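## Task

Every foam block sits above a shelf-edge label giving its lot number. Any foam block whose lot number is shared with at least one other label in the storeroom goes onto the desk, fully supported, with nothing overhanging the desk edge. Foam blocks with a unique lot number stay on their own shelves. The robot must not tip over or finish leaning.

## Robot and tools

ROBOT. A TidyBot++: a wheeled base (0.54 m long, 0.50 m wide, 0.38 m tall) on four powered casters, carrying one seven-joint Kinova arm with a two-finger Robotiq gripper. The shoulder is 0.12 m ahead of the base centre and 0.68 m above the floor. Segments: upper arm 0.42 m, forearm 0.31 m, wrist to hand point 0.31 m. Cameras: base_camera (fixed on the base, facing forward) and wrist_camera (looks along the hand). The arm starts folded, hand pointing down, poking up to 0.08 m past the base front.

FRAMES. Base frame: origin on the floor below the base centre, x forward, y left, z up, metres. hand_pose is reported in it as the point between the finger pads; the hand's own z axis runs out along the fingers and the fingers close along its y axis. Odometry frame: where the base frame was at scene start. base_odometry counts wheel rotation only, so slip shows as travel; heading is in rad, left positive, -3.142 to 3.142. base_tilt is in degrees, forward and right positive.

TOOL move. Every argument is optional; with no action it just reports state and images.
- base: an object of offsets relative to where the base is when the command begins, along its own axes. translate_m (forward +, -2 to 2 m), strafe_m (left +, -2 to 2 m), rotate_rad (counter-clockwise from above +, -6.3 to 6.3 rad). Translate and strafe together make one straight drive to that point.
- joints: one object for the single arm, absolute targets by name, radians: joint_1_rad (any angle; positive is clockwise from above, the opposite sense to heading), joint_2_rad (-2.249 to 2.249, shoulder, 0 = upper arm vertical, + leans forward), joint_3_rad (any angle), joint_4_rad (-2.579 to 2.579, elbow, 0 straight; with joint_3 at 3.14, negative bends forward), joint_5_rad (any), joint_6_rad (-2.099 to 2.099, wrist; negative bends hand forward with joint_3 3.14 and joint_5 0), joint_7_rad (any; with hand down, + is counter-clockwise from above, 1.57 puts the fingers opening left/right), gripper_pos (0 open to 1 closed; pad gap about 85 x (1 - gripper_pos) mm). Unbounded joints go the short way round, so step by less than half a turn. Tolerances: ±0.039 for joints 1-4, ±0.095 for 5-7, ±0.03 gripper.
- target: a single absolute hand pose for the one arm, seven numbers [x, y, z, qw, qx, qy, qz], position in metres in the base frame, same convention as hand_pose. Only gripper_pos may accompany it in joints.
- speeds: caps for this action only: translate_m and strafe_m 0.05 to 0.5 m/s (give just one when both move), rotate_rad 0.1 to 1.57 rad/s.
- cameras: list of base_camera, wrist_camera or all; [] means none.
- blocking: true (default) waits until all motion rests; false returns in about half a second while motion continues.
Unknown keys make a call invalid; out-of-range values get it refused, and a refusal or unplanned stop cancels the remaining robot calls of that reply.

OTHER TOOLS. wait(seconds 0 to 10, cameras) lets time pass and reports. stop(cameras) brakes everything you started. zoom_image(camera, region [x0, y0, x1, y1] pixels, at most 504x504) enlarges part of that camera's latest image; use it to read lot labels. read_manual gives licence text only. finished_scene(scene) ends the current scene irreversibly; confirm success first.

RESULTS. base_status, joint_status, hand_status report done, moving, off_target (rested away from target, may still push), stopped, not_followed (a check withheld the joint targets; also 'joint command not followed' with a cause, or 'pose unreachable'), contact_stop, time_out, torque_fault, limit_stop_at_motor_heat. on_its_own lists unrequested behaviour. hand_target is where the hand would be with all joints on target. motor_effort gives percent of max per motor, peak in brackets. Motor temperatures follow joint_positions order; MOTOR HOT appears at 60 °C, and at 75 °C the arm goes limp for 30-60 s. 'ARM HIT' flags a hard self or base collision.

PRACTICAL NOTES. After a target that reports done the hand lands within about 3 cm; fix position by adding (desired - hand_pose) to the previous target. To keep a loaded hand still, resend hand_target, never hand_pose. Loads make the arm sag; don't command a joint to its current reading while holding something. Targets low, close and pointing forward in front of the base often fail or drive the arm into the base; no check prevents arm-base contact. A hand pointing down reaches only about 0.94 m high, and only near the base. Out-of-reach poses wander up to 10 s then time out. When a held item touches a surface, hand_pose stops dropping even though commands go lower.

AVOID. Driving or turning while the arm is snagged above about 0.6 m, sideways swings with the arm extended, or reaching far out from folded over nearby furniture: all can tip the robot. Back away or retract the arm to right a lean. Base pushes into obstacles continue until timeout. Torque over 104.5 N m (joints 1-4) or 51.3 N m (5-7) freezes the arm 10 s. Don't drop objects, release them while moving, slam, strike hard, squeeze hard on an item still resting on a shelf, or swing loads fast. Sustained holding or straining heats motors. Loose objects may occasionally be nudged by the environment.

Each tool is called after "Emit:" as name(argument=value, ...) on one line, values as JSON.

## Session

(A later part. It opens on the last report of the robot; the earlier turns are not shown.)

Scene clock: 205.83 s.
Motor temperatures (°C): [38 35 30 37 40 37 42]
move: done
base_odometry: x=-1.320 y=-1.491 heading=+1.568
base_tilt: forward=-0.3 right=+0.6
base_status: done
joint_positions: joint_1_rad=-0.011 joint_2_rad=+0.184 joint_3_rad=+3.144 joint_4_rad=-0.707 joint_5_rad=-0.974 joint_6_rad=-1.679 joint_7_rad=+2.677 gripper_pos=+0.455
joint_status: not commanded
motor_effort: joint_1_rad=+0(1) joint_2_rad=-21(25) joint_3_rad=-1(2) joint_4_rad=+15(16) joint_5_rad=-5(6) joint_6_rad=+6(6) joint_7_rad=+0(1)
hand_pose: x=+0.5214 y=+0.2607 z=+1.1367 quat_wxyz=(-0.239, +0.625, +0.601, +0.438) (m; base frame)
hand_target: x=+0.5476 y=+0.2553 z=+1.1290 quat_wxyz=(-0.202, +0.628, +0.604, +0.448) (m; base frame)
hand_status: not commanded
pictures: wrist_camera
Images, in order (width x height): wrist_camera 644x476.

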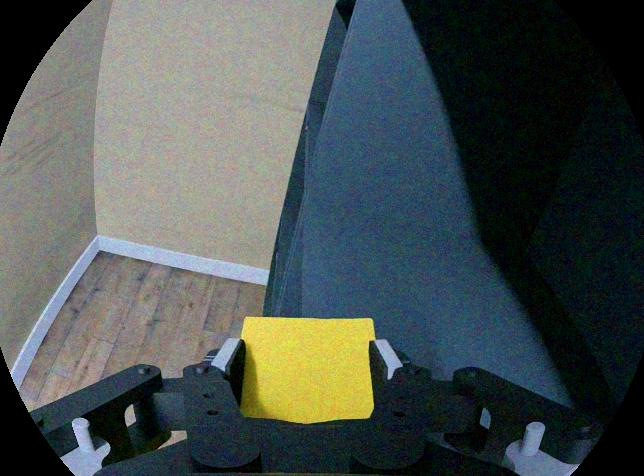

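Emit:
move(joints={"joint_2_rad":-0.7,"joint_4_rad":-1.6}, cameras=[])

Emit:
move(base={"strafe_m":-1.35}, joints={"joint_1_rad":0,"joint_5_rad":0,"joint_6_rad":-1.2,"joint_7_rad":1.57}, cameras=[])

Emit:
move(base={"strafe_m":-1.33})

Scene clock: 208.37 s.
Motor temperatures (°C): [38 35 30 37 40 37 42]
move: done
base_odometry: x=-1.320 y=-1.491 heading=+1.568
base_tilt: forward=-0.4 right=+0.6
base_status: not commanded
joint_positions: joint_1_rad=-0.011 joint_2_rad=-0.685 joint_3_rad=+3.144 joint_4_rad=-1.571 joint_5_rad=-0.974 joint_6_rad=-1.679 joint_7_rad=+2.677 gripper_pos=+0.455
joint_status: all done
motor_effort: joint_1_rad=-1(1) joint_2_rad=+8(23) joint_3_rad=+4(4) joint_4_rad=+14(16) joint_5_rad=-5(6) joint_6_rad=+5(6) joint_7_rad=+0(1)
hand_pose: x=+0.1780 y=+0.2572 z=+1.0510 quat_wxyz=(-0.238, +0.623, +0.601, +0.440) (m; base frame)
hand_target: x=+0.1931 y=+0.2485 z=+1.0381 quat_wxyz=(-0.202, +0.628, +0.604, +0.448) (m; base frame)
hand_status: not commanded
pictures: none
No camera images: "cameras" was empty.

Scene clock: 212.73 s.
Motor temperatures (°C): [38 35 30 37 40 37 42]
move: done
TORQUE WARNING: joint_5_rad reached its warning level (29.4 N m). A warning alone does not stop the arm.
base_odometry: x=+0.030 y=-1.495 heading=+1.568
base_tilt: forward=-0.4 right=+0.6
base_status: done
joint_positions: joint_1_rad=+0.012 joint_2_rad=-0.690 joint_3_rad=+3.154 joint_4_rad=-1.583 joint_5_rad=+0.017 joint_6_rad=-1.199 joint_7_rad=+1.598 gripper_pos=+0.480
joint_status: all done
motor_effort: joint_1_rad=-1(35) joint_2_rad=+6(30) joint_3_rad=+0(64) joint_4_rad=+16(19) joint_5_rad=+0(79) joint_6_rad=+6(20) joint_7_rad=+0(2)
hand_pose: x=+0.3658 y=-0.0118 z=+1.0485 quat_wxyz=(+0.017, +0.865, -0.001, +0.501) (m; base frame)
hand_target: x=+0.3629 y=+0.0020 z=+1.0419 quat_wxyz=(+0.000, +0.867, +0.000, +0.498) (m; base frame)
hand_status: not commanded
pictures: none
No camera images: "cameras" was empty.

Scene clock: 219.80 s.
Motor temperatures (°C): [38 35 30 37 40 37 42]
move: time_out
base_odometry: x=+0.438 y=-1.496 heading=+1.577
base_tilt: forward=-0.4 right=+0.6
base_status: strafe_m time_out (by the wheels' count: -0.408 of -1.330)
joint_positions: joint_1_rad=+0.002 joint_2_rad=-0.699 joint_3_rad=+3.143 joint_4_rad=-1.584 joint_5_rad=+0.024 joint_6_rad=-1.197 joint_7_rad=+1.597 gripper_pos=+0.480
joint_status: not commanded
motor_effort: joint_1_rad=+0(5) joint_2_rad=+6(15) joint_3_rad=+1(17) joint_4_rad=+18(20) joint_5_rad=+1(8) joint_6_rad=+8(9) joint_7_rad=+0(1)
hand_pose: x=+0.3631 y=-0.0066 z=+1.0510 quat_wxyz=(+0.019, +0.863, +0.008, +0.505) (m; base frame)
hand_target: x=+0.3629 y=+0.0020 z=+1.0419 quat_wxyz=(+0.000, +0.867, +0.000, +0.498) (m; base frame)
hand_status: not commanded
pictures: base_camera, wrist_camera
Images, in order (width x height): base_camera 644x364, wrist_camera 644x476.

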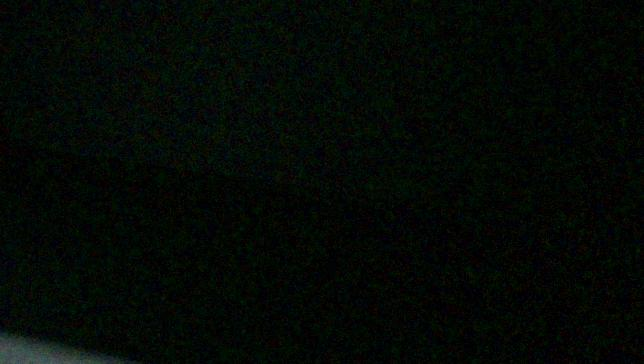

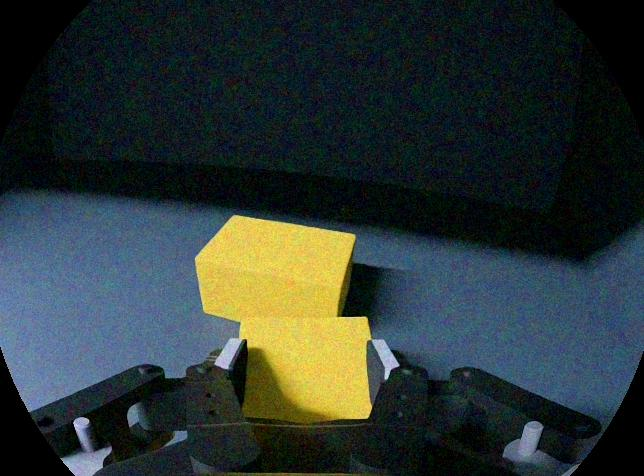

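Emit:
move(base={"translate_m":-0.14}, speeds={"translate_m":0.15})

Emit:
move(joints={"joint_1_rad":1.0})

Scene clock: 221.63 s.
Motor temperatures (°C): [38 35 30 37 40 37 42]
move: done
base_odometry: x=+0.440 y=-1.636 heading=+1.577
base_tilt: forward=-0.4 right=+0.6
base_status: done
joint_positions: joint_1_rad=+0.002 joint_2_rad=-0.697 joint_3_rad=+3.142 joint_4_rad=-1.584 joint_5_rad=+0.024 joint_6_rad=-1.197 joint_7_rad=+1.597 gripper_pos=+0.480
joint_status: not commanded
motor_effort: joint_1_rad=+0(1) joint_2_rad=+7(9) joint_3_rad=+1(4) joint_4_rad=+18(19) joint_5_rad=+1(3) joint_6_rad=+8(9) joint_7_rad=+0(1)
hand_pose: x=+0.3637 y=-0.0065 z=+1.0506 quat_wxyz=(+0.019, +0.863, +0.008, +0.505) (m; base frame)
hand_target: x=+0.3629 y=+0.0020 z=+1.0419 quat_wxyz=(+0.000, +0.867, +0.000, +0.498) (m; base frame)
hand_status: not commanded
pictures: base_camera, wrist_camera
Images, in order (width x height): base_camera 644x364, wrist_camera 644x476.

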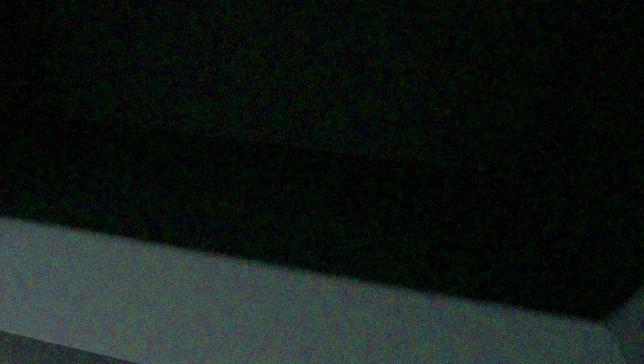

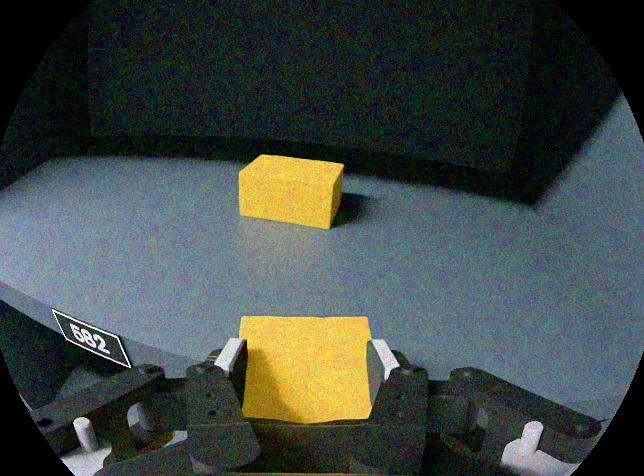

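Scene clock: 223.93 s.
Motor temperatures (°C): [38 35 30 37 40 37 42]
move: done
base_odometry: x=+0.440 y=-1.636 heading=+1.577
base_tilt: forward=-0.4 right=+0.6
base_status: not commanded
joint_positions: joint_1_rad=+0.981 joint_2_rad=-0.697 joint_3_rad=+3.142 joint_4_rad=-1.584 joint_5_rad=+0.024 joint_6_rad=-1.197 joint_7_rad=+1.597 gripper_pos=+0.480
joint_status: all done
motor_effort: joint_1_rad=+0(2) joint_2_rad=+6(7) joint_3_rad=+1(1) joint_4_rad=+18(19) joint_5_rad=+1(1) joint_6_rad=+7(9) joint_7_rad=+0(1)
hand_pose: x=+0.2501 y=-0.2068 z=+1.0506 quat_wxyz=(+0.254, +0.766, -0.399, +0.436) (m; base frame)
hand_target: x=+0.2525 y=-0.2041 z=+1.0419 quat_wxyz=(+0.238, +0.761, -0.415, +0.437) (m; base frame)
hand_status: not commanded
pictures: base_camera, wrist_camera
Images, in order (width x height): base_camera 644x364, wrist_camera 644x476.

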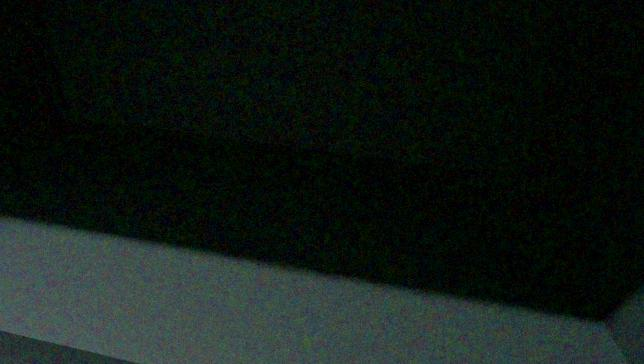

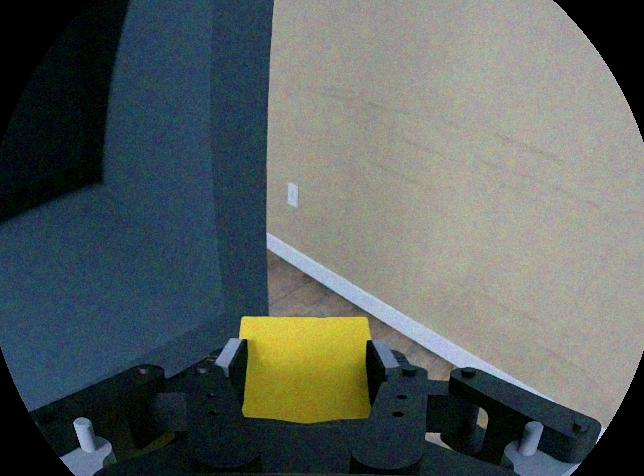

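Emit:
move(base={"strafe_m":-0.92})

Scene clock: 227.33 s.
Motor temperatures (°C): [38 35 30 37 40 37 42]
move: done
base_odometry: x=+1.360 y=-1.630 heading=+1.577
base_tilt: forward=-0.4 right=+0.6
base_status: done
joint_positions: joint_1_rad=+0.983 joint_2_rad=-0.697 joint_3_rad=+3.142 joint_4_rad=-1.584 joint_5_rad=+0.024 joint_6_rad=-1.197 joint_7_rad=+1.597 gripper_pos=+0.480
joint_status: not commanded
motor_effort: joint_1_rad=-1(1) joint_2_rad=+5(10) joint_3_rad=+1(2) joint_4_rad=+18(19) joint_5_rad=+1(2) joint_6_rad=+8(9) joint_7_rad=+0(1)
hand_pose: x=+0.2498 y=-0.2069 z=+1.0506 quat_wxyz=(+0.254, +0.765, -0.399, +0.436) (m; base frame)
hand_target: x=+0.2525 y=-0.2041 z=+1.0419 quat_wxyz=(+0.238, +0.761, -0.415, +0.437) (m; base frame)
hand_status: not commanded
pictures: base_camera, wrist_camera
Images, in order (width x height): base_camera 644x364, wrist_camera 644x476.

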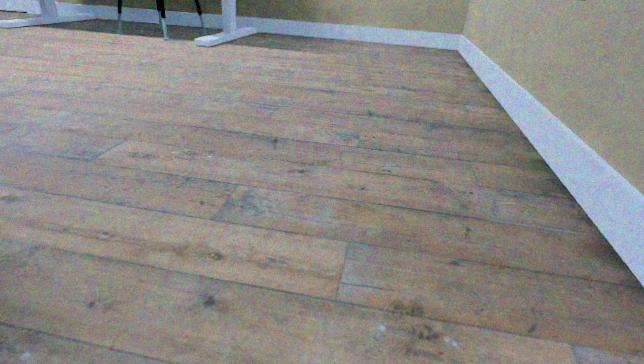

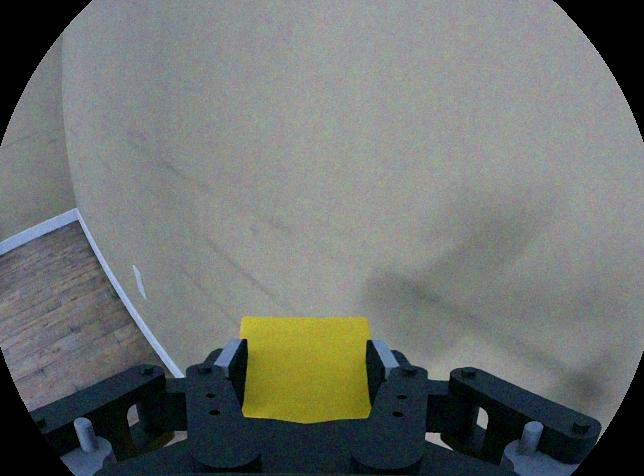

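Emit:
move(joints={"joint_1_rad":0.0}, base={"translate_m":0.4})

Emit:
move(base={"translate_m":1.2}, cameras=[])

Emit:
move(base={"strafe_m":1.3})

Scene clock: 229.80 s.
Motor temperatures (°C): [38 35 30 37 40 37 42]
move: done
base_odometry: x=+1.358 y=-1.230 heading=+1.576
base_tilt: forward=-0.3 right=+0.6
base_status: done
joint_positions: joint_1_rad=+0.019 joint_2_rad=-0.693 joint_3_rad=+3.143 joint_4_rad=-1.584 joint_5_rad=+0.024 joint_6_rad=-1.197 joint_7_rad=+1.597 gripper_pos=+0.480
joint_status: all done
motor_effort: joint_1_rad=-1(2) joint_2_rad=+6(7) joint_3_rad=+1(2) joint_4_rad=+18(20) joint_5_rad=+1(1) joint_6_rad=+8(9) joint_7_rad=+0(1)
hand_pose: x=+0.3650 y=-0.0107 z=+1.0496 quat_wxyz=(+0.023, +0.864, +0.001, +0.503) (m; base frame)
hand_target: x=+0.3629 y=+0.0020 z=+1.0419 quat_wxyz=(+0.000, +0.867, +0.000, +0.498) (m; base frame)
hand_status: not commanded
pictures: base_camera, wrist_camera
Images, in order (width x height): base_camera 644x364, wrist_camera 644x476.

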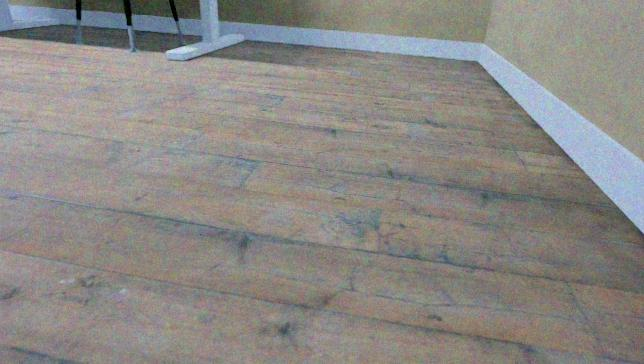

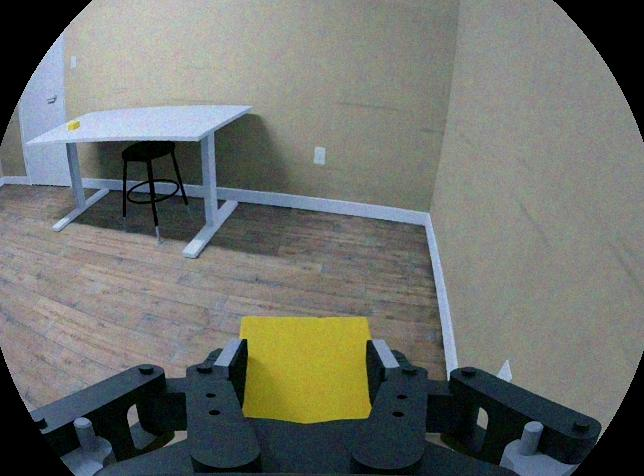

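Scene clock: 233.60 s.
Motor temperatures (°C): [38 35 30 37 40 37 42]
move: done
base_odometry: x=+1.351 y=-0.030 heading=+1.576
base_tilt: forward=-0.4 right=+0.6
base_status: done
joint_positions: joint_1_rad=+0.019 joint_2_rad=-0.695 joint_3_rad=+3.143 joint_4_rad=-1.584 joint_5_rad=+0.024 joint_6_rad=-1.197 joint_7_rad=+1.597 gripper_pos=+0.480
joint_status: not commanded
motor_effort: joint_1_rad=+0(1) joint_2_rad=+5(9) joint_3_rad=+1(1) joint_4_rad=+19(20) joint_5_rad=+1(1) joint_6_rad=+8(9) joint_7_rad=+0(1)
hand_pose: x=+0.3644 y=-0.0106 z=+1.0500 quat_wxyz=(+0.023, +0.864, +0.001, +0.503) (m; base frame)
hand_target: x=+0.3629 y=+0.0020 z=+1.0419 quat_wxyz=(+0.000, +0.867, +0.000, +0.498) (m; base frame)
hand_status: not commanded
pictures: none
No camera images: "cameras" was empty.

Scene clock: 237.60 s.
Motor temperatures (°C): [38 35 30 37 40 37 42]
move: done
base_odometry: x=+0.051 y=-0.036 heading=+1.575
base_tilt: forward=-0.4 right=+0.6
base_status: done
joint_positions: joint_1_rad=+0.017 joint_2_rad=-0.695 joint_3_rad=+3.142 joint_4_rad=-1.584 joint_5_rad=+0.024 joint_6_rad=-1.197 joint_7_rad=+1.597 gripper_pos=+0.480
joint_status: not commanded
motor_effort: joint_1_rad=+0(1) joint_2_rad=+5(7) joint_3_rad=+1(3) joint_4_rad=+18(20) joint_5_rad=+1(2) joint_6_rad=+8(9) joint_7_rad=+0(1)
hand_pose: x=+0.3644 y=-0.0102 z=+1.0500 quat_wxyz=(+0.023, +0.864, +0.002, +0.503) (m; base frame)
hand_target: x=+0.3629 y=+0.0020 z=+1.0419 quat_wxyz=(+0.000, +0.867, +0.000, +0.498) (m; base frame)
hand_status: not commanded
pictures: base_camera, wrist_camera
Images, in order (width x height): base_camera 644x364, wrist_camera 644x476.

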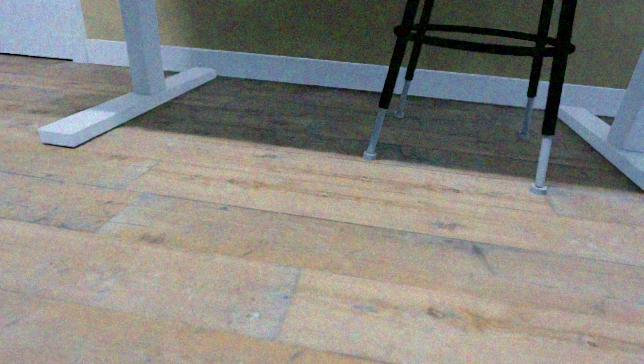

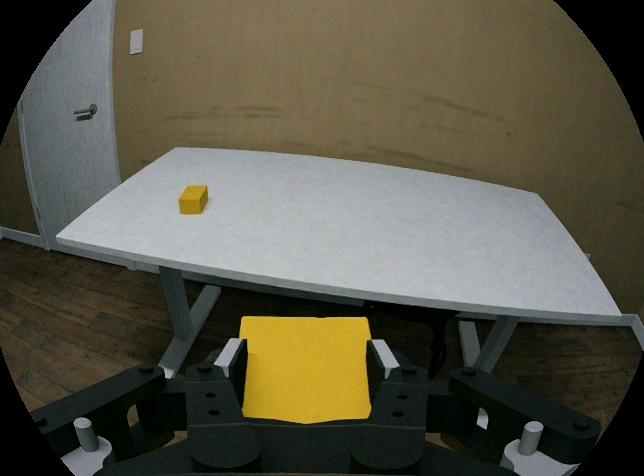

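Emit:
move(base={"translate_m":0.38}, cameras=["base_camera"])

Emit:
move(joints={"joint_2_rad":0.02,"joint_4_rad":-2.0,"joint_5_rad":-0.06,"joint_6_rad":-0.08}, cameras=["wrist_camera"])

Emit:
move(joints={"joint_4_rad":-2.12,"joint_6_rad":0.04}, cameras=[])

Emit:
move(joints={"joint_4_rad":-2.16,"joint_6_rad":0.08}, cameras=["wrist_camera"])

Emit:
move(joints={"joint_4_rad":-2.19,"joint_6_rad":0.11}, cameras=[])

Emit:
move(joints={"joint_4_rad":-2.22,"joint_6_rad":0.14}, cameras=["wrist_camera"])

Scene clock: 240.13 s.
Motor temperatures (°C): [38 35 30 37 40 37 42]
move: done
base_odometry: x=+0.049 y=+0.344 heading=+1.576
base_tilt: forward=-0.4 right=+0.6
base_status: done
joint_positions: joint_1_rad=+0.017 joint_2_rad=-0.691 joint_3_rad=+3.142 joint_4_rad=-1.584 joint_5_rad=+0.024 joint_6_rad=-1.197 joint_7_rad=+1.597 gripper_pos=+0.480
joint_status: not commanded
motor_effort: joint_1_rad=-1(1) joint_2_rad=+5(10) joint_3_rad=+1(1) joint_4_rad=+18(20) joint_5_rad=+1(1) joint_6_rad=+8(9) joint_7_rad=+0(1)
hand_pose: x=+0.3659 y=-0.0102 z=+1.0491 quat_wxyz=(+0.023, +0.865, +0.002, +0.502) (m; base frame)
hand_target: x=+0.3629 y=+0.0020 z=+1.0419 quat_wxyz=(+0.000, +0.867, +0.000, +0.498) (m; base frame)
hand_status: not commanded
pictures: base_camera
Images, in order (width x height): base_camera 644x364.

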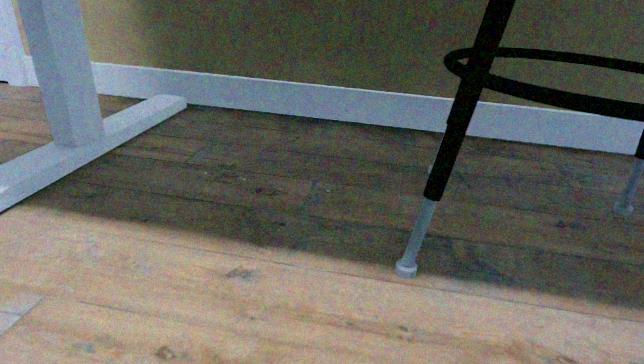

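Scene clock: 242.50 s.
Motor temperatures (°C): [38 35 30 37 40 37 42]
move: done
base_odometry: x=+0.049 y=+0.344 heading=+1.576
base_tilt: forward=-0.3 right=+0.6
base_status: not commanded
joint_positions: joint_1_rad=+0.017 joint_2_rad=+0.003 joint_3_rad=+3.142 joint_4_rad=-1.970 joint_5_rad=+0.010 joint_6_rad=-0.139 joint_7_rad=+1.597 gripper_pos=+0.480
joint_status: all done
motor_effort: joint_1_rad=+0(1) joint_2_rad=-20(22) joint_3_rad=+0(1) joint_4_rad=+22(23) joint_5_rad=+1(2) joint_6_rad=+8(9) joint_7_rad=+0(1)
hand_pose: x=+0.6762 y=-0.0090 z=+0.8192 quat_wxyz=(+0.014, +0.870, +0.008, +0.492) (m; base frame)
hand_target: x=+0.6793 y=+0.0037 z=+0.8089 quat_wxyz=(-0.018, +0.867, -0.024, +0.497) (m; base frame)
hand_status: not commanded
pictures: wrist_camera
Images, in order (width x height): wrist_camera 644x476.

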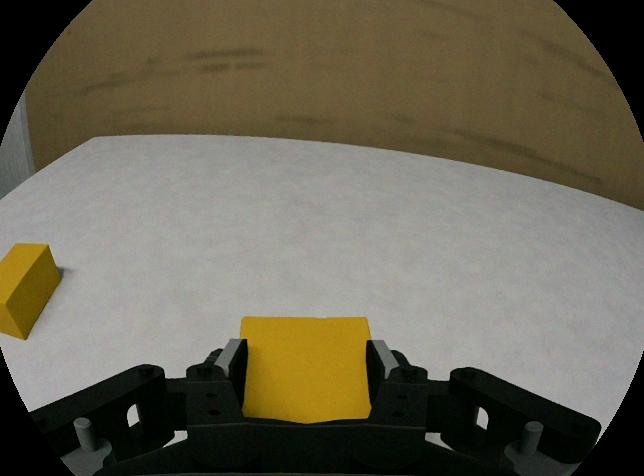

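Scene clock: 243.77 s.
Motor temperatures (°C): [38 35 30 37 40 37 42]
move: done
base_odometry: x=+0.049 y=+0.344 heading=+1.576
base_tilt: forward=-0.3 right=+0.6
base_status: not commanded
joint_positions: joint_1_rad=+0.017 joint_2_rad=+0.003 joint_3_rad=+3.142 joint_4_rad=-2.096 joint_5_rad=+0.010 joint_6_rad=-0.018 joint_7_rad=+1.597 gripper_pos=+0.480
joint_status: all done
motor_effort: joint_1_rad=-1(1) joint_2_rad=-19(20) joint_3_rad=+0(0) joint_4_rad=+20(21) joint_5_rad=+1(1) joint_6_rad=+8(9) joint_7_rad=+0(1)
hand_pose: x=+0.6579 y=-0.0083 z=+0.7828 quat_wxyz=(+0.013, +0.871, +0.008, +0.490) (m; base frame)
hand_target: x=+0.6609 y=+0.0015 z=+0.7759 quat_wxyz=(-0.014, +0.867, -0.026, +0.497) (m; base frame)
hand_status: not commanded
pictures: none
No camera images: "cameras" was empty.

Scene clock: 244.47 s.
Motor temperatures (°C): [38 35 30 37 40 37 42]
move: done
base_odometry: x=+0.049 y=+0.344 heading=+1.576
base_tilt: forward=-0.3 right=+0.6
base_status: not commanded
joint_positions: joint_1_rad=+0.017 joint_2_rad=+0.003 joint_3_rad=+3.142 joint_4_rad=-2.126 joint_5_rad=+0.009 joint_6_rad=+0.035 joint_7_rad=+1.597 gripper_pos=+0.480
joint_status: all done
motor_effort: joint_1_rad=+0(1) joint_2_rad=-18(19) joint_3_rad=+0(0) joint_4_rad=+18(20) joint_5_rad=+1(1) joint_6_rad=+7(8) joint_7_rad=+0(1)
hand_pose: x=+0.6566 y=-0.0081 z=+0.7807 quat_wxyz=(+0.013, +0.866, +0.008, +0.500) (m; base frame)
hand_target: x=+0.6539 y=+0.0007 z=+0.7654 quat_wxyz=(-0.013, +0.867, -0.027, +0.497) (m; base frame)
hand_status: not commanded
pictures: wrist_camera
Images, in order (width x height): wrist_camera 644x476.

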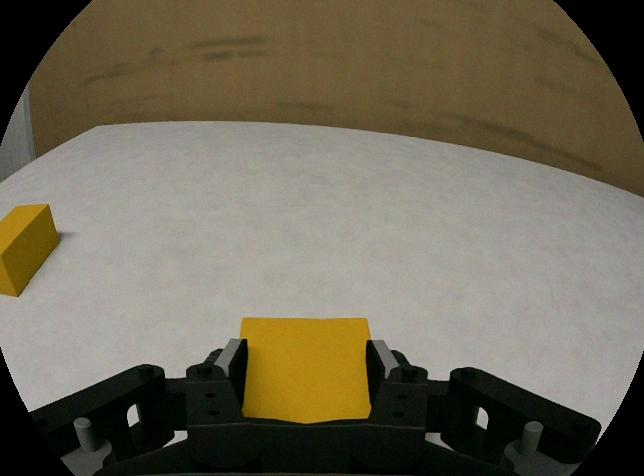

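Scene clock: 245.10 s.
Motor temperatures (°C): [38 35 30 37 40 37 42]
move: off_target
base_odometry: x=+0.049 y=+0.344 heading=+1.576
base_tilt: forward=-0.3 right=+0.6
base_status: not commanded
joint_positions: joint_1_rad=+0.017 joint_2_rad=+0.003 joint_3_rad=+3.142 joint_4_rad=-2.146 joint_5_rad=+0.009 joint_6_rad=+0.076 joint_7_rad=+1.597 gripper_pos=+0.480
joint_status: joint_4_rad off_target (ended at -2.146, target -2.190); the others done
motor_effort: joint_1_rad=+0(1) joint_2_rad=-16(18) joint_3_rad=+0(1) joint_4_rad=+16(19) joint_5_rad=+1(1) joint_6_rad=+5(7) joint_7_rad=+0(1)
hand_pose: x=+0.6561 y=-0.0080 z=+0.7806 quat_wxyz=(+0.013, +0.861, +0.008, +0.509) (m; base frame)
hand_target: x=+0.6484 y=+0.0001 z=+0.7578 quat_wxyz=(-0.013, +0.867, -0.027, +0.497) (m; base frame)
hand_status: not commanded
pictures: none
No camera images: "cameras" was empty.

Scene clock: 245.73 s.
Motor temperatures (°C): [38 35 30 37 40 37 42]
move: off_target
base_odometry: x=+0.049 y=+0.344 heading=+1.576
base_tilt: forward=-0.3 right=+0.6
base_status: not commanded
joint_positions: joint_1_rad=+0.017 joint_2_rad=+0.003 joint_3_rad=+3.142 joint_4_rad=-2.167 joint_5_rad=+0.009 joint_6_rad=+0.116 joint_7_rad=+1.597 gripper_pos=+0.480
joint_status: joint_4_rad off_target (ended at -2.167, target -2.220); the others done
motor_effort: joint_1_rad=+0(0) joint_2_rad=-16(17) joint_3_rad=+0(1) joint_4_rad=+14(17) joint_5_rad=+1(1) joint_6_rad=+4(5) joint_7_rad=+0(1)
hand_pose: x=+0.6554 y=-0.0078 z=+0.7807 quat_wxyz=(+0.013, +0.856, +0.008, +0.517) (m; base frame)
hand_target: x=+0.6426 y=-0.0004 z=+0.7503 quat_wxyz=(-0.012, +0.867, -0.027, +0.497) (m; base frame)
hand_status: not commanded
pictures: wrist_camera
Images, in order (width x height): wrist_camera 644x476.

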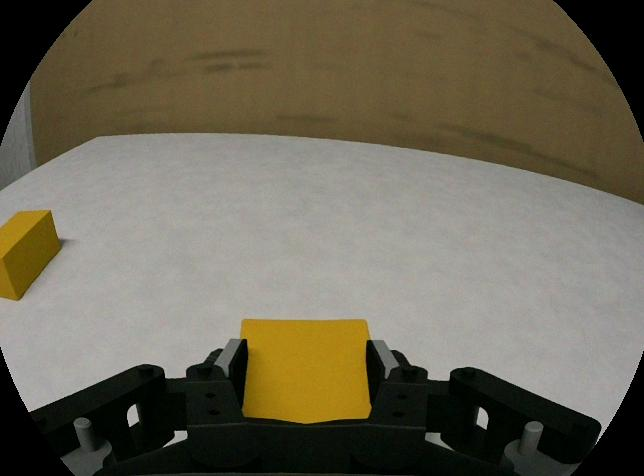

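Emit:
move(joints={"joint_4_rad":-2.18,"gripper_pos":0.35}, cameras=[])

Emit:
move(joints={"gripper_pos":0.0}, cameras=[])

Emit:
move(joints={"joint_2_rad":-0.2,"joint_4_rad":-2.05,"joint_6_rad":-0.23}, cameras=[])

Emit:
move(base={"translate_m":-0.3}, cameras=["wrist_camera"])

Emit:
move(base={"rotate_rad":1.57}, joints={"joint_2_rad":-0.37,"joint_4_rad":-2.5,"joint_6_rad":0.1}, cameras=["wrist_camera"])

Scene clock: 246.67 s.
Motor temperatures (°C): [38 35 30 37 40 37 42]
move: done
base_odometry: x=+0.049 y=+0.344 heading=+1.576
base_tilt: forward=-0.3 right=+0.6
base_status: not commanded
joint_positions: joint_1_rad=+0.017 joint_2_rad=+0.003 joint_3_rad=+3.142 joint_4_rad=-2.166 joint_5_rad=+0.009 joint_6_rad=+0.116 joint_7_rad=+1.597 gripper_pos=+0.350
joint_status: all done
motor_effort: joint_1_rad=-1(1) joint_2_rad=-18(18) joint_3_rad=+0(1) joint_4_rad=+18(18) joint_5_rad=+1(1) joint_6_rad=+7(7) joint_7_rad=+0(1)
hand_pose: x=+0.6559 y=-0.0078 z=+0.7814 quat_wxyz=(+0.013, +0.855, +0.008, +0.518) (m; base frame)
hand_target: x=+0.6563 y=-0.0004 z=+0.7712 quat_wxyz=(-0.012, +0.857, -0.027, +0.515) (m; base frame)
hand_status: not commanded
pictures: none
No camera images: "cameras" was empty.

Scene clock: 247.40 s.
Motor temperatures (°C): [38 35 30 37 40 37 42]
move: done
base_odometry: x=+0.049 y=+0.344 heading=+1.576
base_tilt: forward=-0.3 right=+0.6
base_status: not commanded
joint_positions: joint_1_rad=+0.017 joint_2_rad=+0.003 joint_3_rad=+3.142 joint_4_rad=-2.166 joint_5_rad=+0.009 joint_6_rad=+0.116 joint_7_rad=+1.597 gripper_pos=+0.000
joint_status: all done
motor_effort: joint_1_rad=+0(1) joint_2_rad=-18(19) joint_3_rad=+0(0) joint_4_rad=+19(19) joint_5_rad=+1(1) joint_6_rad=+8(8) joint_7_rad=+0(0)
hand_pose: x=+0.6559 y=-0.0078 z=+0.7814 quat_wxyz=(+0.013, +0.855, +0.008, +0.518) (m; base frame)
hand_target: x=+0.6563 y=-0.0004 z=+0.7712 quat_wxyz=(-0.012, +0.857, -0.027, +0.515) (m; base frame)
hand_status: not commanded
pictures: none
No camera images: "cameras" was empty.

Scene clock: 248.97 s.
Motor temperatures (°C): [38 35 30 37 40 37 42]
move: done
base_odometry: x=+0.049 y=+0.344 heading=+1.576
base_tilt: forward=-0.3 right=+0.6
base_status: not commanded
joint_positions: joint_1_rad=+0.017 joint_2_rad=-0.202 joint_3_rad=+3.142 joint_4_rad=-2.060 joint_5_rad=+0.009 joint_6_rad=-0.180 joint_7_rad=+1.597 gripper_pos=+0.000
joint_status: all done
motor_effort: joint_1_rad=+0(1) joint_2_rad=-13(20) joint_3_rad=+0(1) joint_4_rad=+22(22) joint_5_rad=+1(1) joint_6_rad=+8(9) joint_7_rad=+0(0)
hand_pose: x=+0.6140 y=-0.0079 z=+0.8650 quat_wxyz=(+0.014, +0.851, +0.007, +0.524) (m; base frame)
hand_target: x=+0.6094 y=+0.0064 z=+0.8560 quat_wxyz=(-0.021, +0.862, -0.021, +0.506) (m; base frame)
hand_status: not commanded
pictures: none
No camera images: "cameras" was empty.

Scene clock: 251.03 s.
Motor temperatures (°C): [38 35 30 37 40 37 42]
move: done
base_odometry: x=+0.051 y=+0.044 heading=+1.577
base_tilt: forward=-0.4 right=+0.6
base_status: done
joint_positions: joint_1_rad=+0.016 joint_2_rad=-0.209 joint_3_rad=+3.142 joint_4_rad=-2.058 joint_5_rad=+0.009 joint_6_rad=-0.186 joint_7_rad=+1.597 gripper_pos=+0.000
joint_status: not commanded
motor_effort: joint_1_rad=+0(2) joint_2_rad=-14(17) joint_3_rad=+0(2) joint_4_rad=+21(23) joint_5_rad=+1(1) joint_6_rad=+7(9) joint_7_rad=+0(1)
hand_pose: x=+0.6122 y=-0.0073 z=+0.8673 quat_wxyz=(+0.014, +0.851, +0.007, +0.525) (m; base frame)
hand_target: x=+0.6094 y=+0.0064 z=+0.8560 quat_wxyz=(-0.021, +0.862, -0.021, +0.506) (m; base frame)
hand_status: not commanded
pictures: wrist_camera
Images, in order (width x height): wrist_camera 644x476.

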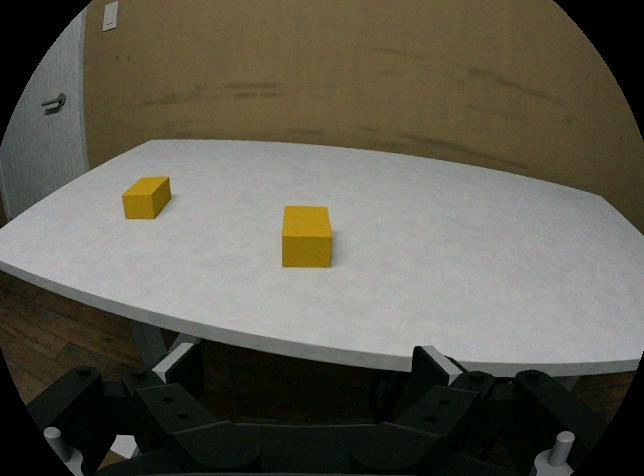

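Scene clock: 253.33 s.
Motor temperatures (°C): [38 35 30 37 40 37 42]
move: done
base_odometry: x=+0.051 y=+0.044 heading=-3.136
base_tilt: forward=-0.3 right=+0.6
base_status: done
joint_positions: joint_1_rad=+0.011 joint_2_rad=-0.354 joint_3_rad=+3.142 joint_4_rad=-2.468 joint_5_rad=+0.009 joint_6_rad=+0.044 joint_7_rad=+1.597 gripper_pos=+0.000
joint_status: all done
motor_effort: joint_1_rad=-1(2) joint_2_rad=-6(13) joint_3_rad=+1(2) joint_4_rad=+19(22) joint_5_rad=+1(1) joint_6_rad=+8(9) joint_7_rad=+0(1)
hand_pose: x=+0.5154 y=-0.0033 z=+0.7649 quat_wxyz=(+0.012, +0.860, +0.010, +0.510) (m; base frame)
hand_target: x=+0.5123 y=+0.0001 z=+0.7693 quat_wxyz=(-0.014, +0.849, -0.026, +0.527) (m; base frame)
hand_status: not commanded
pictures: wrist_camera
Images, in order (width x height): wrist_camera 644x476.

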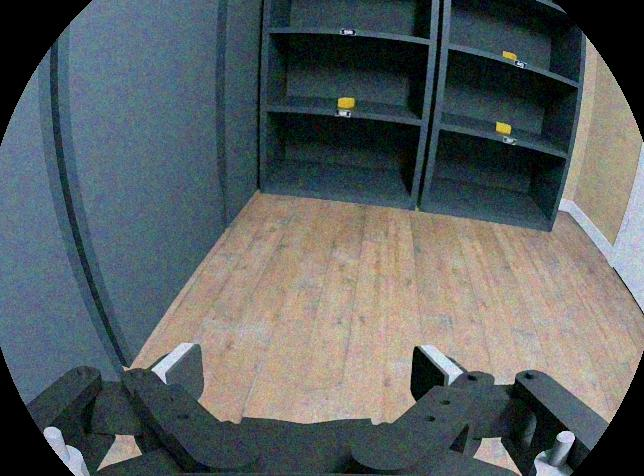

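Emit:
move(base={"translate_m":1.3,"strafe_m":0.0}, cameras=["wrist_camera"])

Emit:
zoom_image(camera="wrist_camera", region=[250, 130, 450, 280])

Scene clock: 258.60 s.
Motor temperatures (°C): [38 35 30 37 40 37 42]
move: done
base_odometry: x=-1.249 y=+0.037 heading=-3.135
base_tilt: forward=-0.3 right=+0.6
base_status: done
joint_positions: joint_1_rad=+0.011 joint_2_rad=-0.363 joint_3_rad=+3.142 joint_4_rad=-2.472 joint_5_rad=+0.009 joint_6_rad=+0.048 joint_7_rad=+1.597 gripper_pos=+0.000
joint_status: not commanded
motor_effort: joint_1_rad=-1(1) joint_2_rad=-5(8) joint_3_rad=+1(1) joint_4_rad=+19(21) joint_5_rad=+1(1) joint_6_rad=+7(8) joint_7_rad=+0(1)
hand_pose: x=+0.5141 y=-0.0033 z=+0.7672 quat_wxyz=(+0.012, +0.858, +0.010, +0.514) (m; base frame)
hand_target: x=+0.5123 y=+0.0001 z=+0.7693 quat_wxyz=(-0.014, +0.849, -0.026, +0.527) (m; base frame)
hand_status: not commanded
pictures: wrist_camera
Images, in order (width x height): wrist_camera 644x476.

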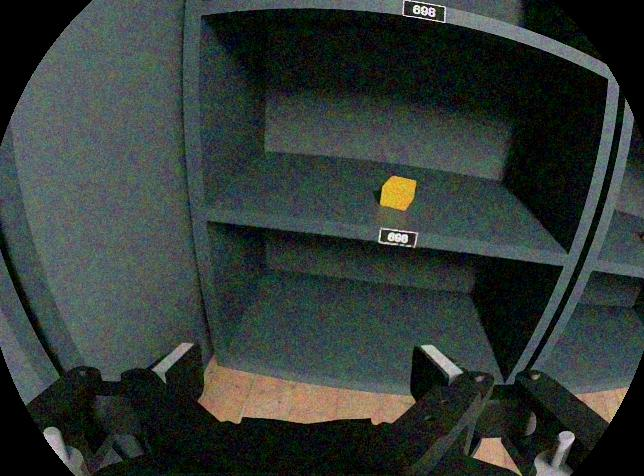

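Scaled by 2.520.

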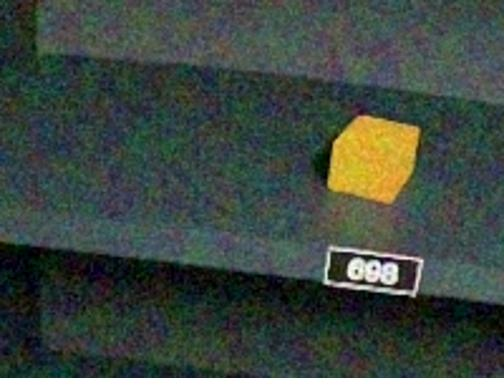

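Emit:
move(base={"translate_m":0.3,"strafe_m":-0.1}, joints={"joint_6_rad":-0.2}, cameras=["wrist_camera"])

Emit:
zoom_image(camera="wrist_camera", region=[290, 190, 410, 280])

Scene clock: 260.70 s.
Motor temperatures (°C): [38 35 30 37 40 37 42]
move: done
base_odometry: x=-1.550 y=+0.135 heading=-3.134
base_tilt: forward=-0.3 right=+0.6
base_status: done
joint_positions: joint_1_rad=+0.011 joint_2_rad=-0.367 joint_3_rad=+3.142 joint_4_rad=-2.488 joint_5_rad=+0.009 joint_6_rad=-0.188 joint_7_rad=+1.597 gripper_pos=+0.000
joint_status: all done
motor_effort: joint_1_rad=-1(1) joint_2_rad=-6(7) joint_3_rad=+1(2) joint_4_rad=+19(22) joint_5_rad=+1(1) joint_6_rad=+6(9) joint_7_rad=+0(1)
hand_pose: x=+0.4661 y=-0.0033 z=+0.7007 quat_wxyz=(+0.010, +0.915, +0.010, +0.404) (m; base frame)
hand_target: x=+0.4592 y=+0.0056 z=+0.6931 quat_wxyz=(-0.017, +0.918, -0.024, +0.395) (m; base frame)
hand_status: not commanded
pictures: wrist_camera
Images, in order (width x height): wrist_camera 644x476.

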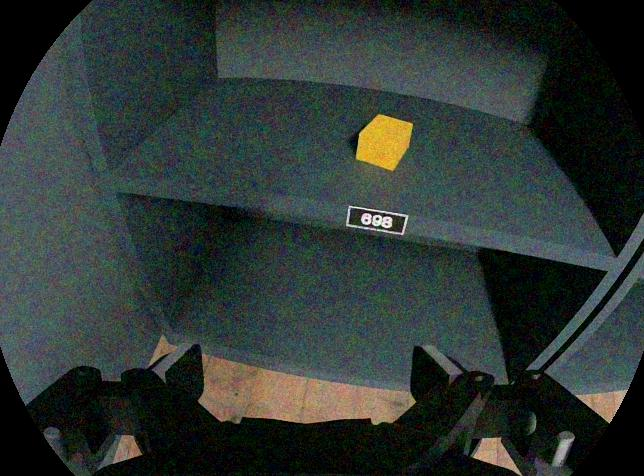

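Scaled by 4.200.

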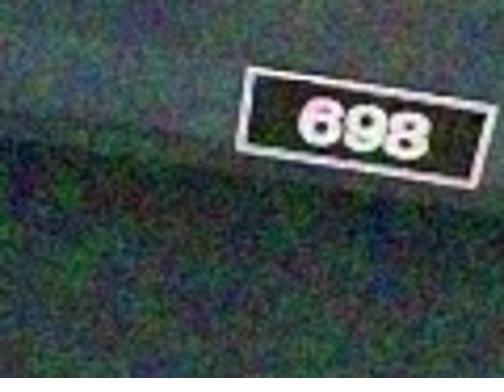

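Emit:
move(joints={"joint_1_rad":0.446,"joint_2_rad":0.398,"joint_3_rad":3.14,"joint_4_rad":-2.094,"joint_5_rad":0,"joint_6_rad":0.397,"joint_7_rad":1.57}, cameras=["wrist_camera"])

Emit:
move(base={"strafe_m":0.167}, cameras=["wrist_camera"])

Emit:
move(base={"translate_m":0.17}, speeds={"translate_m":0.2}, cameras=["wrist_camera"])

Scene clock: 263.80 s.
Motor temperatures (°C): [38 35 30 37 40 37 42]
move: done
base_odometry: x=-1.550 y=+0.135 heading=-3.134
base_tilt: forward=-0.3 right=+0.6
base_status: not commanded
joint_positions: joint_1_rad=+0.429 joint_2_rad=+0.375 joint_3_rad=+3.142 joint_4_rad=-2.112 joint_5_rad=+0.009 joint_6_rad=+0.338 joint_7_rad=+1.597 gripper_pos=+0.000
joint_status: all done
motor_effort: joint_1_rad=-1(2) joint_2_rad=-28(29) joint_3_rad=+0(2) joint_4_rad=+15(19) joint_5_rad=+1(2) joint_6_rad=+8(8) joint_7_rad=+0(1)
hand_pose: x=+0.6711 y=-0.2507 z=+0.6539 quat_wxyz=(+0.109, +0.862, -0.172, +0.464) (m; base frame)
hand_target: x=+0.6818 y=-0.2666 z=+0.6636 quat_wxyz=(+0.110, +0.845, -0.191, +0.488) (m; base frame)
hand_status: not commanded
pictures: wrist_camera
Images, in order (width x height): wrist_camera 644x476.

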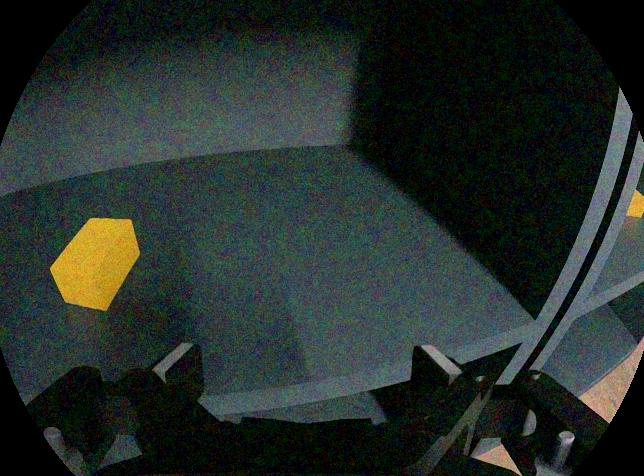

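Scene clock: 265.33 s.
Motor temperatures (°C): [38 35 30 37 40 37 42]
move: done
base_odometry: x=-1.549 y=-0.032 heading=-3.134
base_tilt: forward=-0.3 right=+0.6
base_status: done
joint_positions: joint_1_rad=+0.436 joint_2_rad=+0.375 joint_3_rad=+3.141 joint_4_rad=-2.109 joint_5_rad=+0.009 joint_6_rad=+0.342 joint_7_rad=+1.597 gripper_pos=+0.000
joint_status: not commanded
motor_effort: joint_1_rad=-1(2) joint_2_rad=-27(29) joint_3_rad=+0(2) joint_4_rad=+16(16) joint_5_rad=+1(1) joint_6_rad=+7(8) joint_7_rad=-1(1)
hand_pose: x=+0.6712 y=-0.2545 z=+0.6559 quat_wxyz=(+0.110, +0.860, -0.174, +0.466) (m; base frame)
hand_target: x=+0.6818 y=-0.2666 z=+0.6636 quat_wxyz=(+0.110, +0.845, -0.191, +0.488) (m; base frame)
hand_status: not commanded
pictures: wrist_camera
Images, in order (width x height): wrist_camera 644x476.

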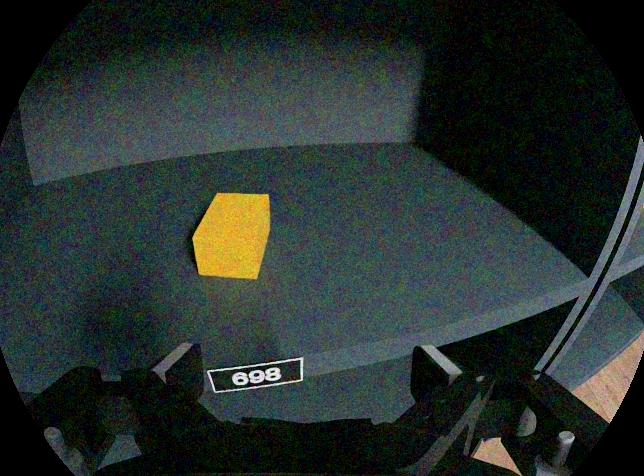

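Scene clock: 266.97 s.
Motor temperatures (°C): [38 35 30 37 40 37 42]
move: done
base_odometry: x=-1.719 y=-0.033 heading=-3.134
base_tilt: forward=-0.3 right=+0.6
base_status: done
joint_positions: joint_1_rad=+0.437 joint_2_rad=+0.377 joint_3_rad=+3.141 joint_4_rad=-2.106 joint_5_rad=+0.009 joint_6_rad=+0.345 joint_7_rad=+1.597 gripper_pos=+0.000
joint_status: not commanded
motor_effort: joint_1_rad=+0(3) joint_2_rad=-27(29) joint_3_rad=+0(2) joint_4_rad=+15(17) joint_5_rad=+1(1) joint_6_rad=+7(8) joint_7_rad=+0(1)
hand_pose: x=+0.6727 y=-0.2555 z=+0.6570 quat_wxyz=(+0.111, +0.859, -0.174, +0.468) (m; base frame)
hand_target: x=+0.6818 y=-0.2666 z=+0.6636 quat_wxyz=(+0.110, +0.845, -0.191, +0.488) (m; base frame)
hand_status: not commanded
pictures: wrist_camera
Images, in order (width x height): wrist_camera 644x476.

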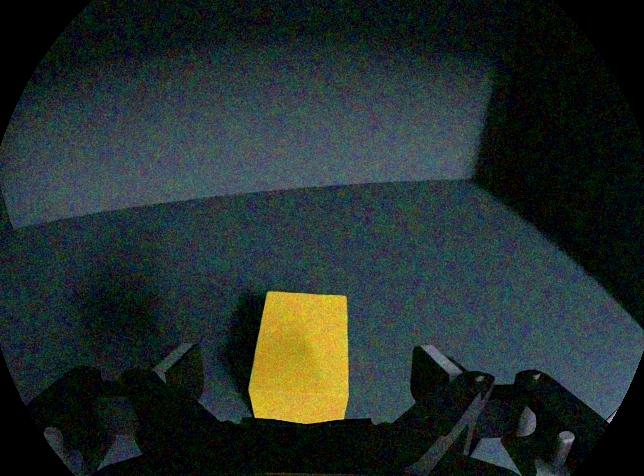

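Emit:
move(base={"translate_m":0.055,"strafe_m":-0.026}, speeds={"translate_m":0.15}, cameras=["wrist_camera"])

Emit:
move(joints={"joint_2_rad":0.50,"joint_4_rad":-2.14,"joint_6_rad":0.56}, cameras=["wrist_camera"])

Scene clock: 268.23 s.
Motor temperatures (°C): [38 35 30 37 40 37 42]
move: done
base_odometry: x=-1.774 y=-0.008 heading=-3.134
base_tilt: forward=-0.3 right=+0.6
base_status: done
joint_positions: joint_1_rad=+0.437 joint_2_rad=+0.379 joint_3_rad=+3.141 joint_4_rad=-2.103 joint_5_rad=+0.009 joint_6_rad=+0.346 joint_7_rad=+1.597 gripper_pos=+0.000
joint_status: not commanded
motor_effort: joint_1_rad=-1(2) joint_2_rad=-28(30) joint_3_rad=+0(1) joint_4_rad=+15(17) joint_5_rad=+1(1) joint_6_rad=+8(8) joint_7_rad=+0(1)
hand_pose: x=+0.6738 y=-0.2560 z=+0.6575 quat_wxyz=(+0.111, +0.859, -0.174, +0.469) (m; base frame)
hand_target: x=+0.6818 y=-0.2666 z=+0.6636 quat_wxyz=(+0.110, +0.845, -0.191, +0.488) (m; base frame)
hand_status: not commanded
pictures: wrist_camera
Images, in order (width x height): wrist_camera 644x476.

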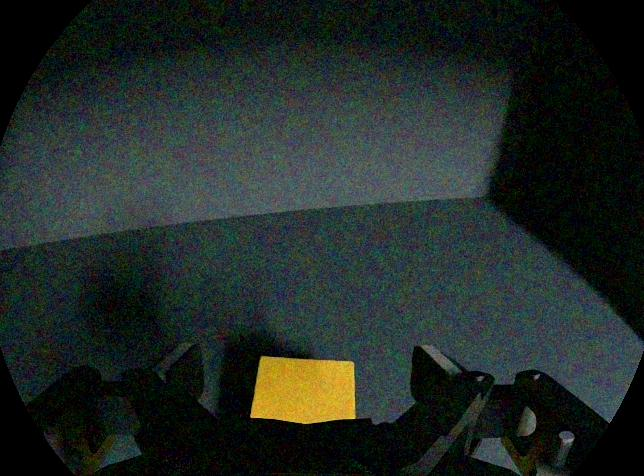

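Scene clock: 269.50 s.
Motor temperatures (°C): [38 35 30 37 40 37 42]
move: done
base_odometry: x=-1.774 y=-0.008 heading=-3.134
base_tilt: forward=-0.3 right=+0.6
base_status: not commanded
joint_positions: joint_1_rad=+0.437 joint_2_rad=+0.481 joint_3_rad=+3.141 joint_4_rad=-2.117 joint_5_rad=+0.009 joint_6_rad=+0.504 joint_7_rad=+1.597 gripper_pos=+0.000
joint_status: all done
motor_effort: joint_1_rad=-1(1) joint_2_rad=-29(32) joint_3_rad=+0(0) joint_4_rad=+13(15) joint_5_rad=+1(1) joint_6_rad=+8(9) joint_7_rad=+0(1)
hand_pose: x=+0.6886 y=-0.2625 z=+0.6308 quat_wxyz=(+0.115, +0.848, -0.172, +0.487) (m; base frame)
hand_target: x=+0.6835 y=-0.2674 z=+0.6237 quat_wxyz=(+0.111, +0.841, -0.191, +0.494) (m; base frame)
hand_status: not commanded
pictures: wrist_camera
Images, in order (width x height): wrist_camera 644x476.

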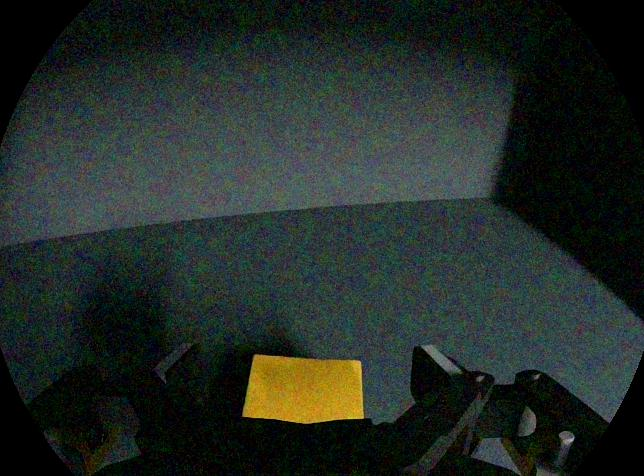

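Emit:
move(joints={"joint_2_rad":0.59,"joint_4_rad":-2.18,"joint_6_rad":0.69}, cameras=["wrist_camera"])

Emit:
move(joints={"joint_2_rad":0.625,"joint_4_rad":-2.195,"joint_6_rad":0.74}, cameras=["wrist_camera"])

Scene clock: 272.67 s.
Motor temperatures (°C): [38 35 30 37 40 37 42]
move: done
base_odometry: x=-1.774 y=-0.008 heading=-3.134
base_tilt: forward=-0.3 right=+0.6
base_status: not commanded
joint_positions: joint_1_rad=+0.437 joint_2_rad=+0.571 joint_3_rad=+3.141 joint_4_rad=-2.156 joint_5_rad=+0.009 joint_6_rad=+0.636 joint_7_rad=+1.597 gripper_pos=+0.000
joint_status: all done
motor_effort: joint_1_rad=+0(1) joint_2_rad=-31(34) joint_3_rad=+0(1) joint_4_rad=+11(14) joint_5_rad=+1(1) joint_6_rad=+9(9) joint_7_rad=+0(1)
hand_pose: x=+0.6859 y=-0.2609 z=+0.5932 quat_wxyz=(+0.114, +0.848, -0.172, +0.488) (m; base frame)
hand_target: x=+0.6794 y=-0.2654 z=+0.5868 quat_wxyz=(+0.111, +0.841, -0.191, +0.494) (m; base frame)
hand_status: not commanded
pictures: wrist_camera
Images, in order (width x height): wrist_camera 644x476.

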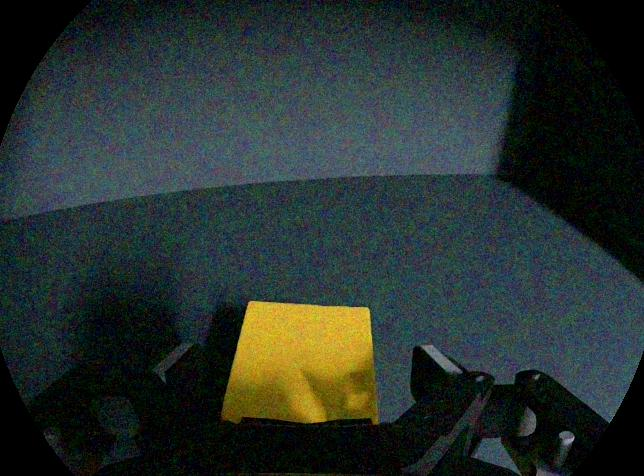

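Scene clock: 273.40 s.
Motor temperatures (°C): [38 35 30 37 40 37 42]
move: done
base_odometry: x=-1.774 y=-0.008 heading=-3.134
base_tilt: forward=-0.3 right=+0.6
base_status: not commanded
joint_positions: joint_1_rad=+0.437 joint_2_rad=+0.600 joint_3_rad=+3.141 joint_4_rad=-2.169 joint_5_rad=+0.009 joint_6_rad=+0.690 joint_7_rad=+1.597 gripper_pos=+0.000
joint_status: all done
motor_effort: joint_1_rad=+0(1) joint_2_rad=-31(33) joint_3_rad=-1(1) joint_4_rad=+11(12) joint_5_rad=+1(1) joint_6_rad=+7(8) joint_7_rad=+0(1)
hand_pose: x=+0.6858 y=-0.2608 z=+0.5847 quat_wxyz=(+0.115, +0.845, -0.171, +0.493) (m; base frame)
hand_target: x=+0.6769 y=-0.2643 z=+0.5731 quat_wxyz=(+0.111, +0.841, -0.191, +0.494) (m; base frame)
hand_status: not commanded
pictures: wrist_camera
Images, in order (width x height): wrist_camera 644x476.

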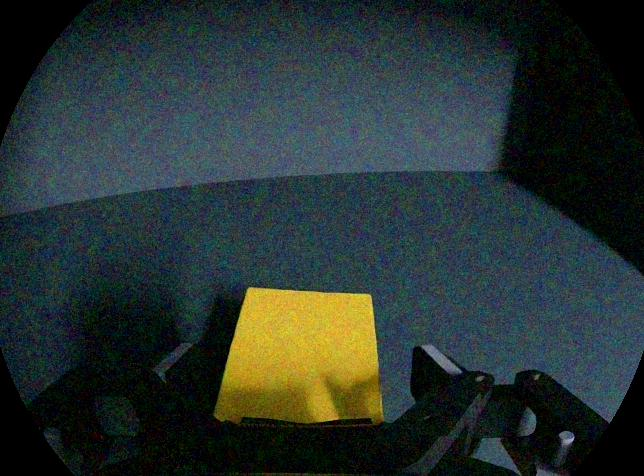

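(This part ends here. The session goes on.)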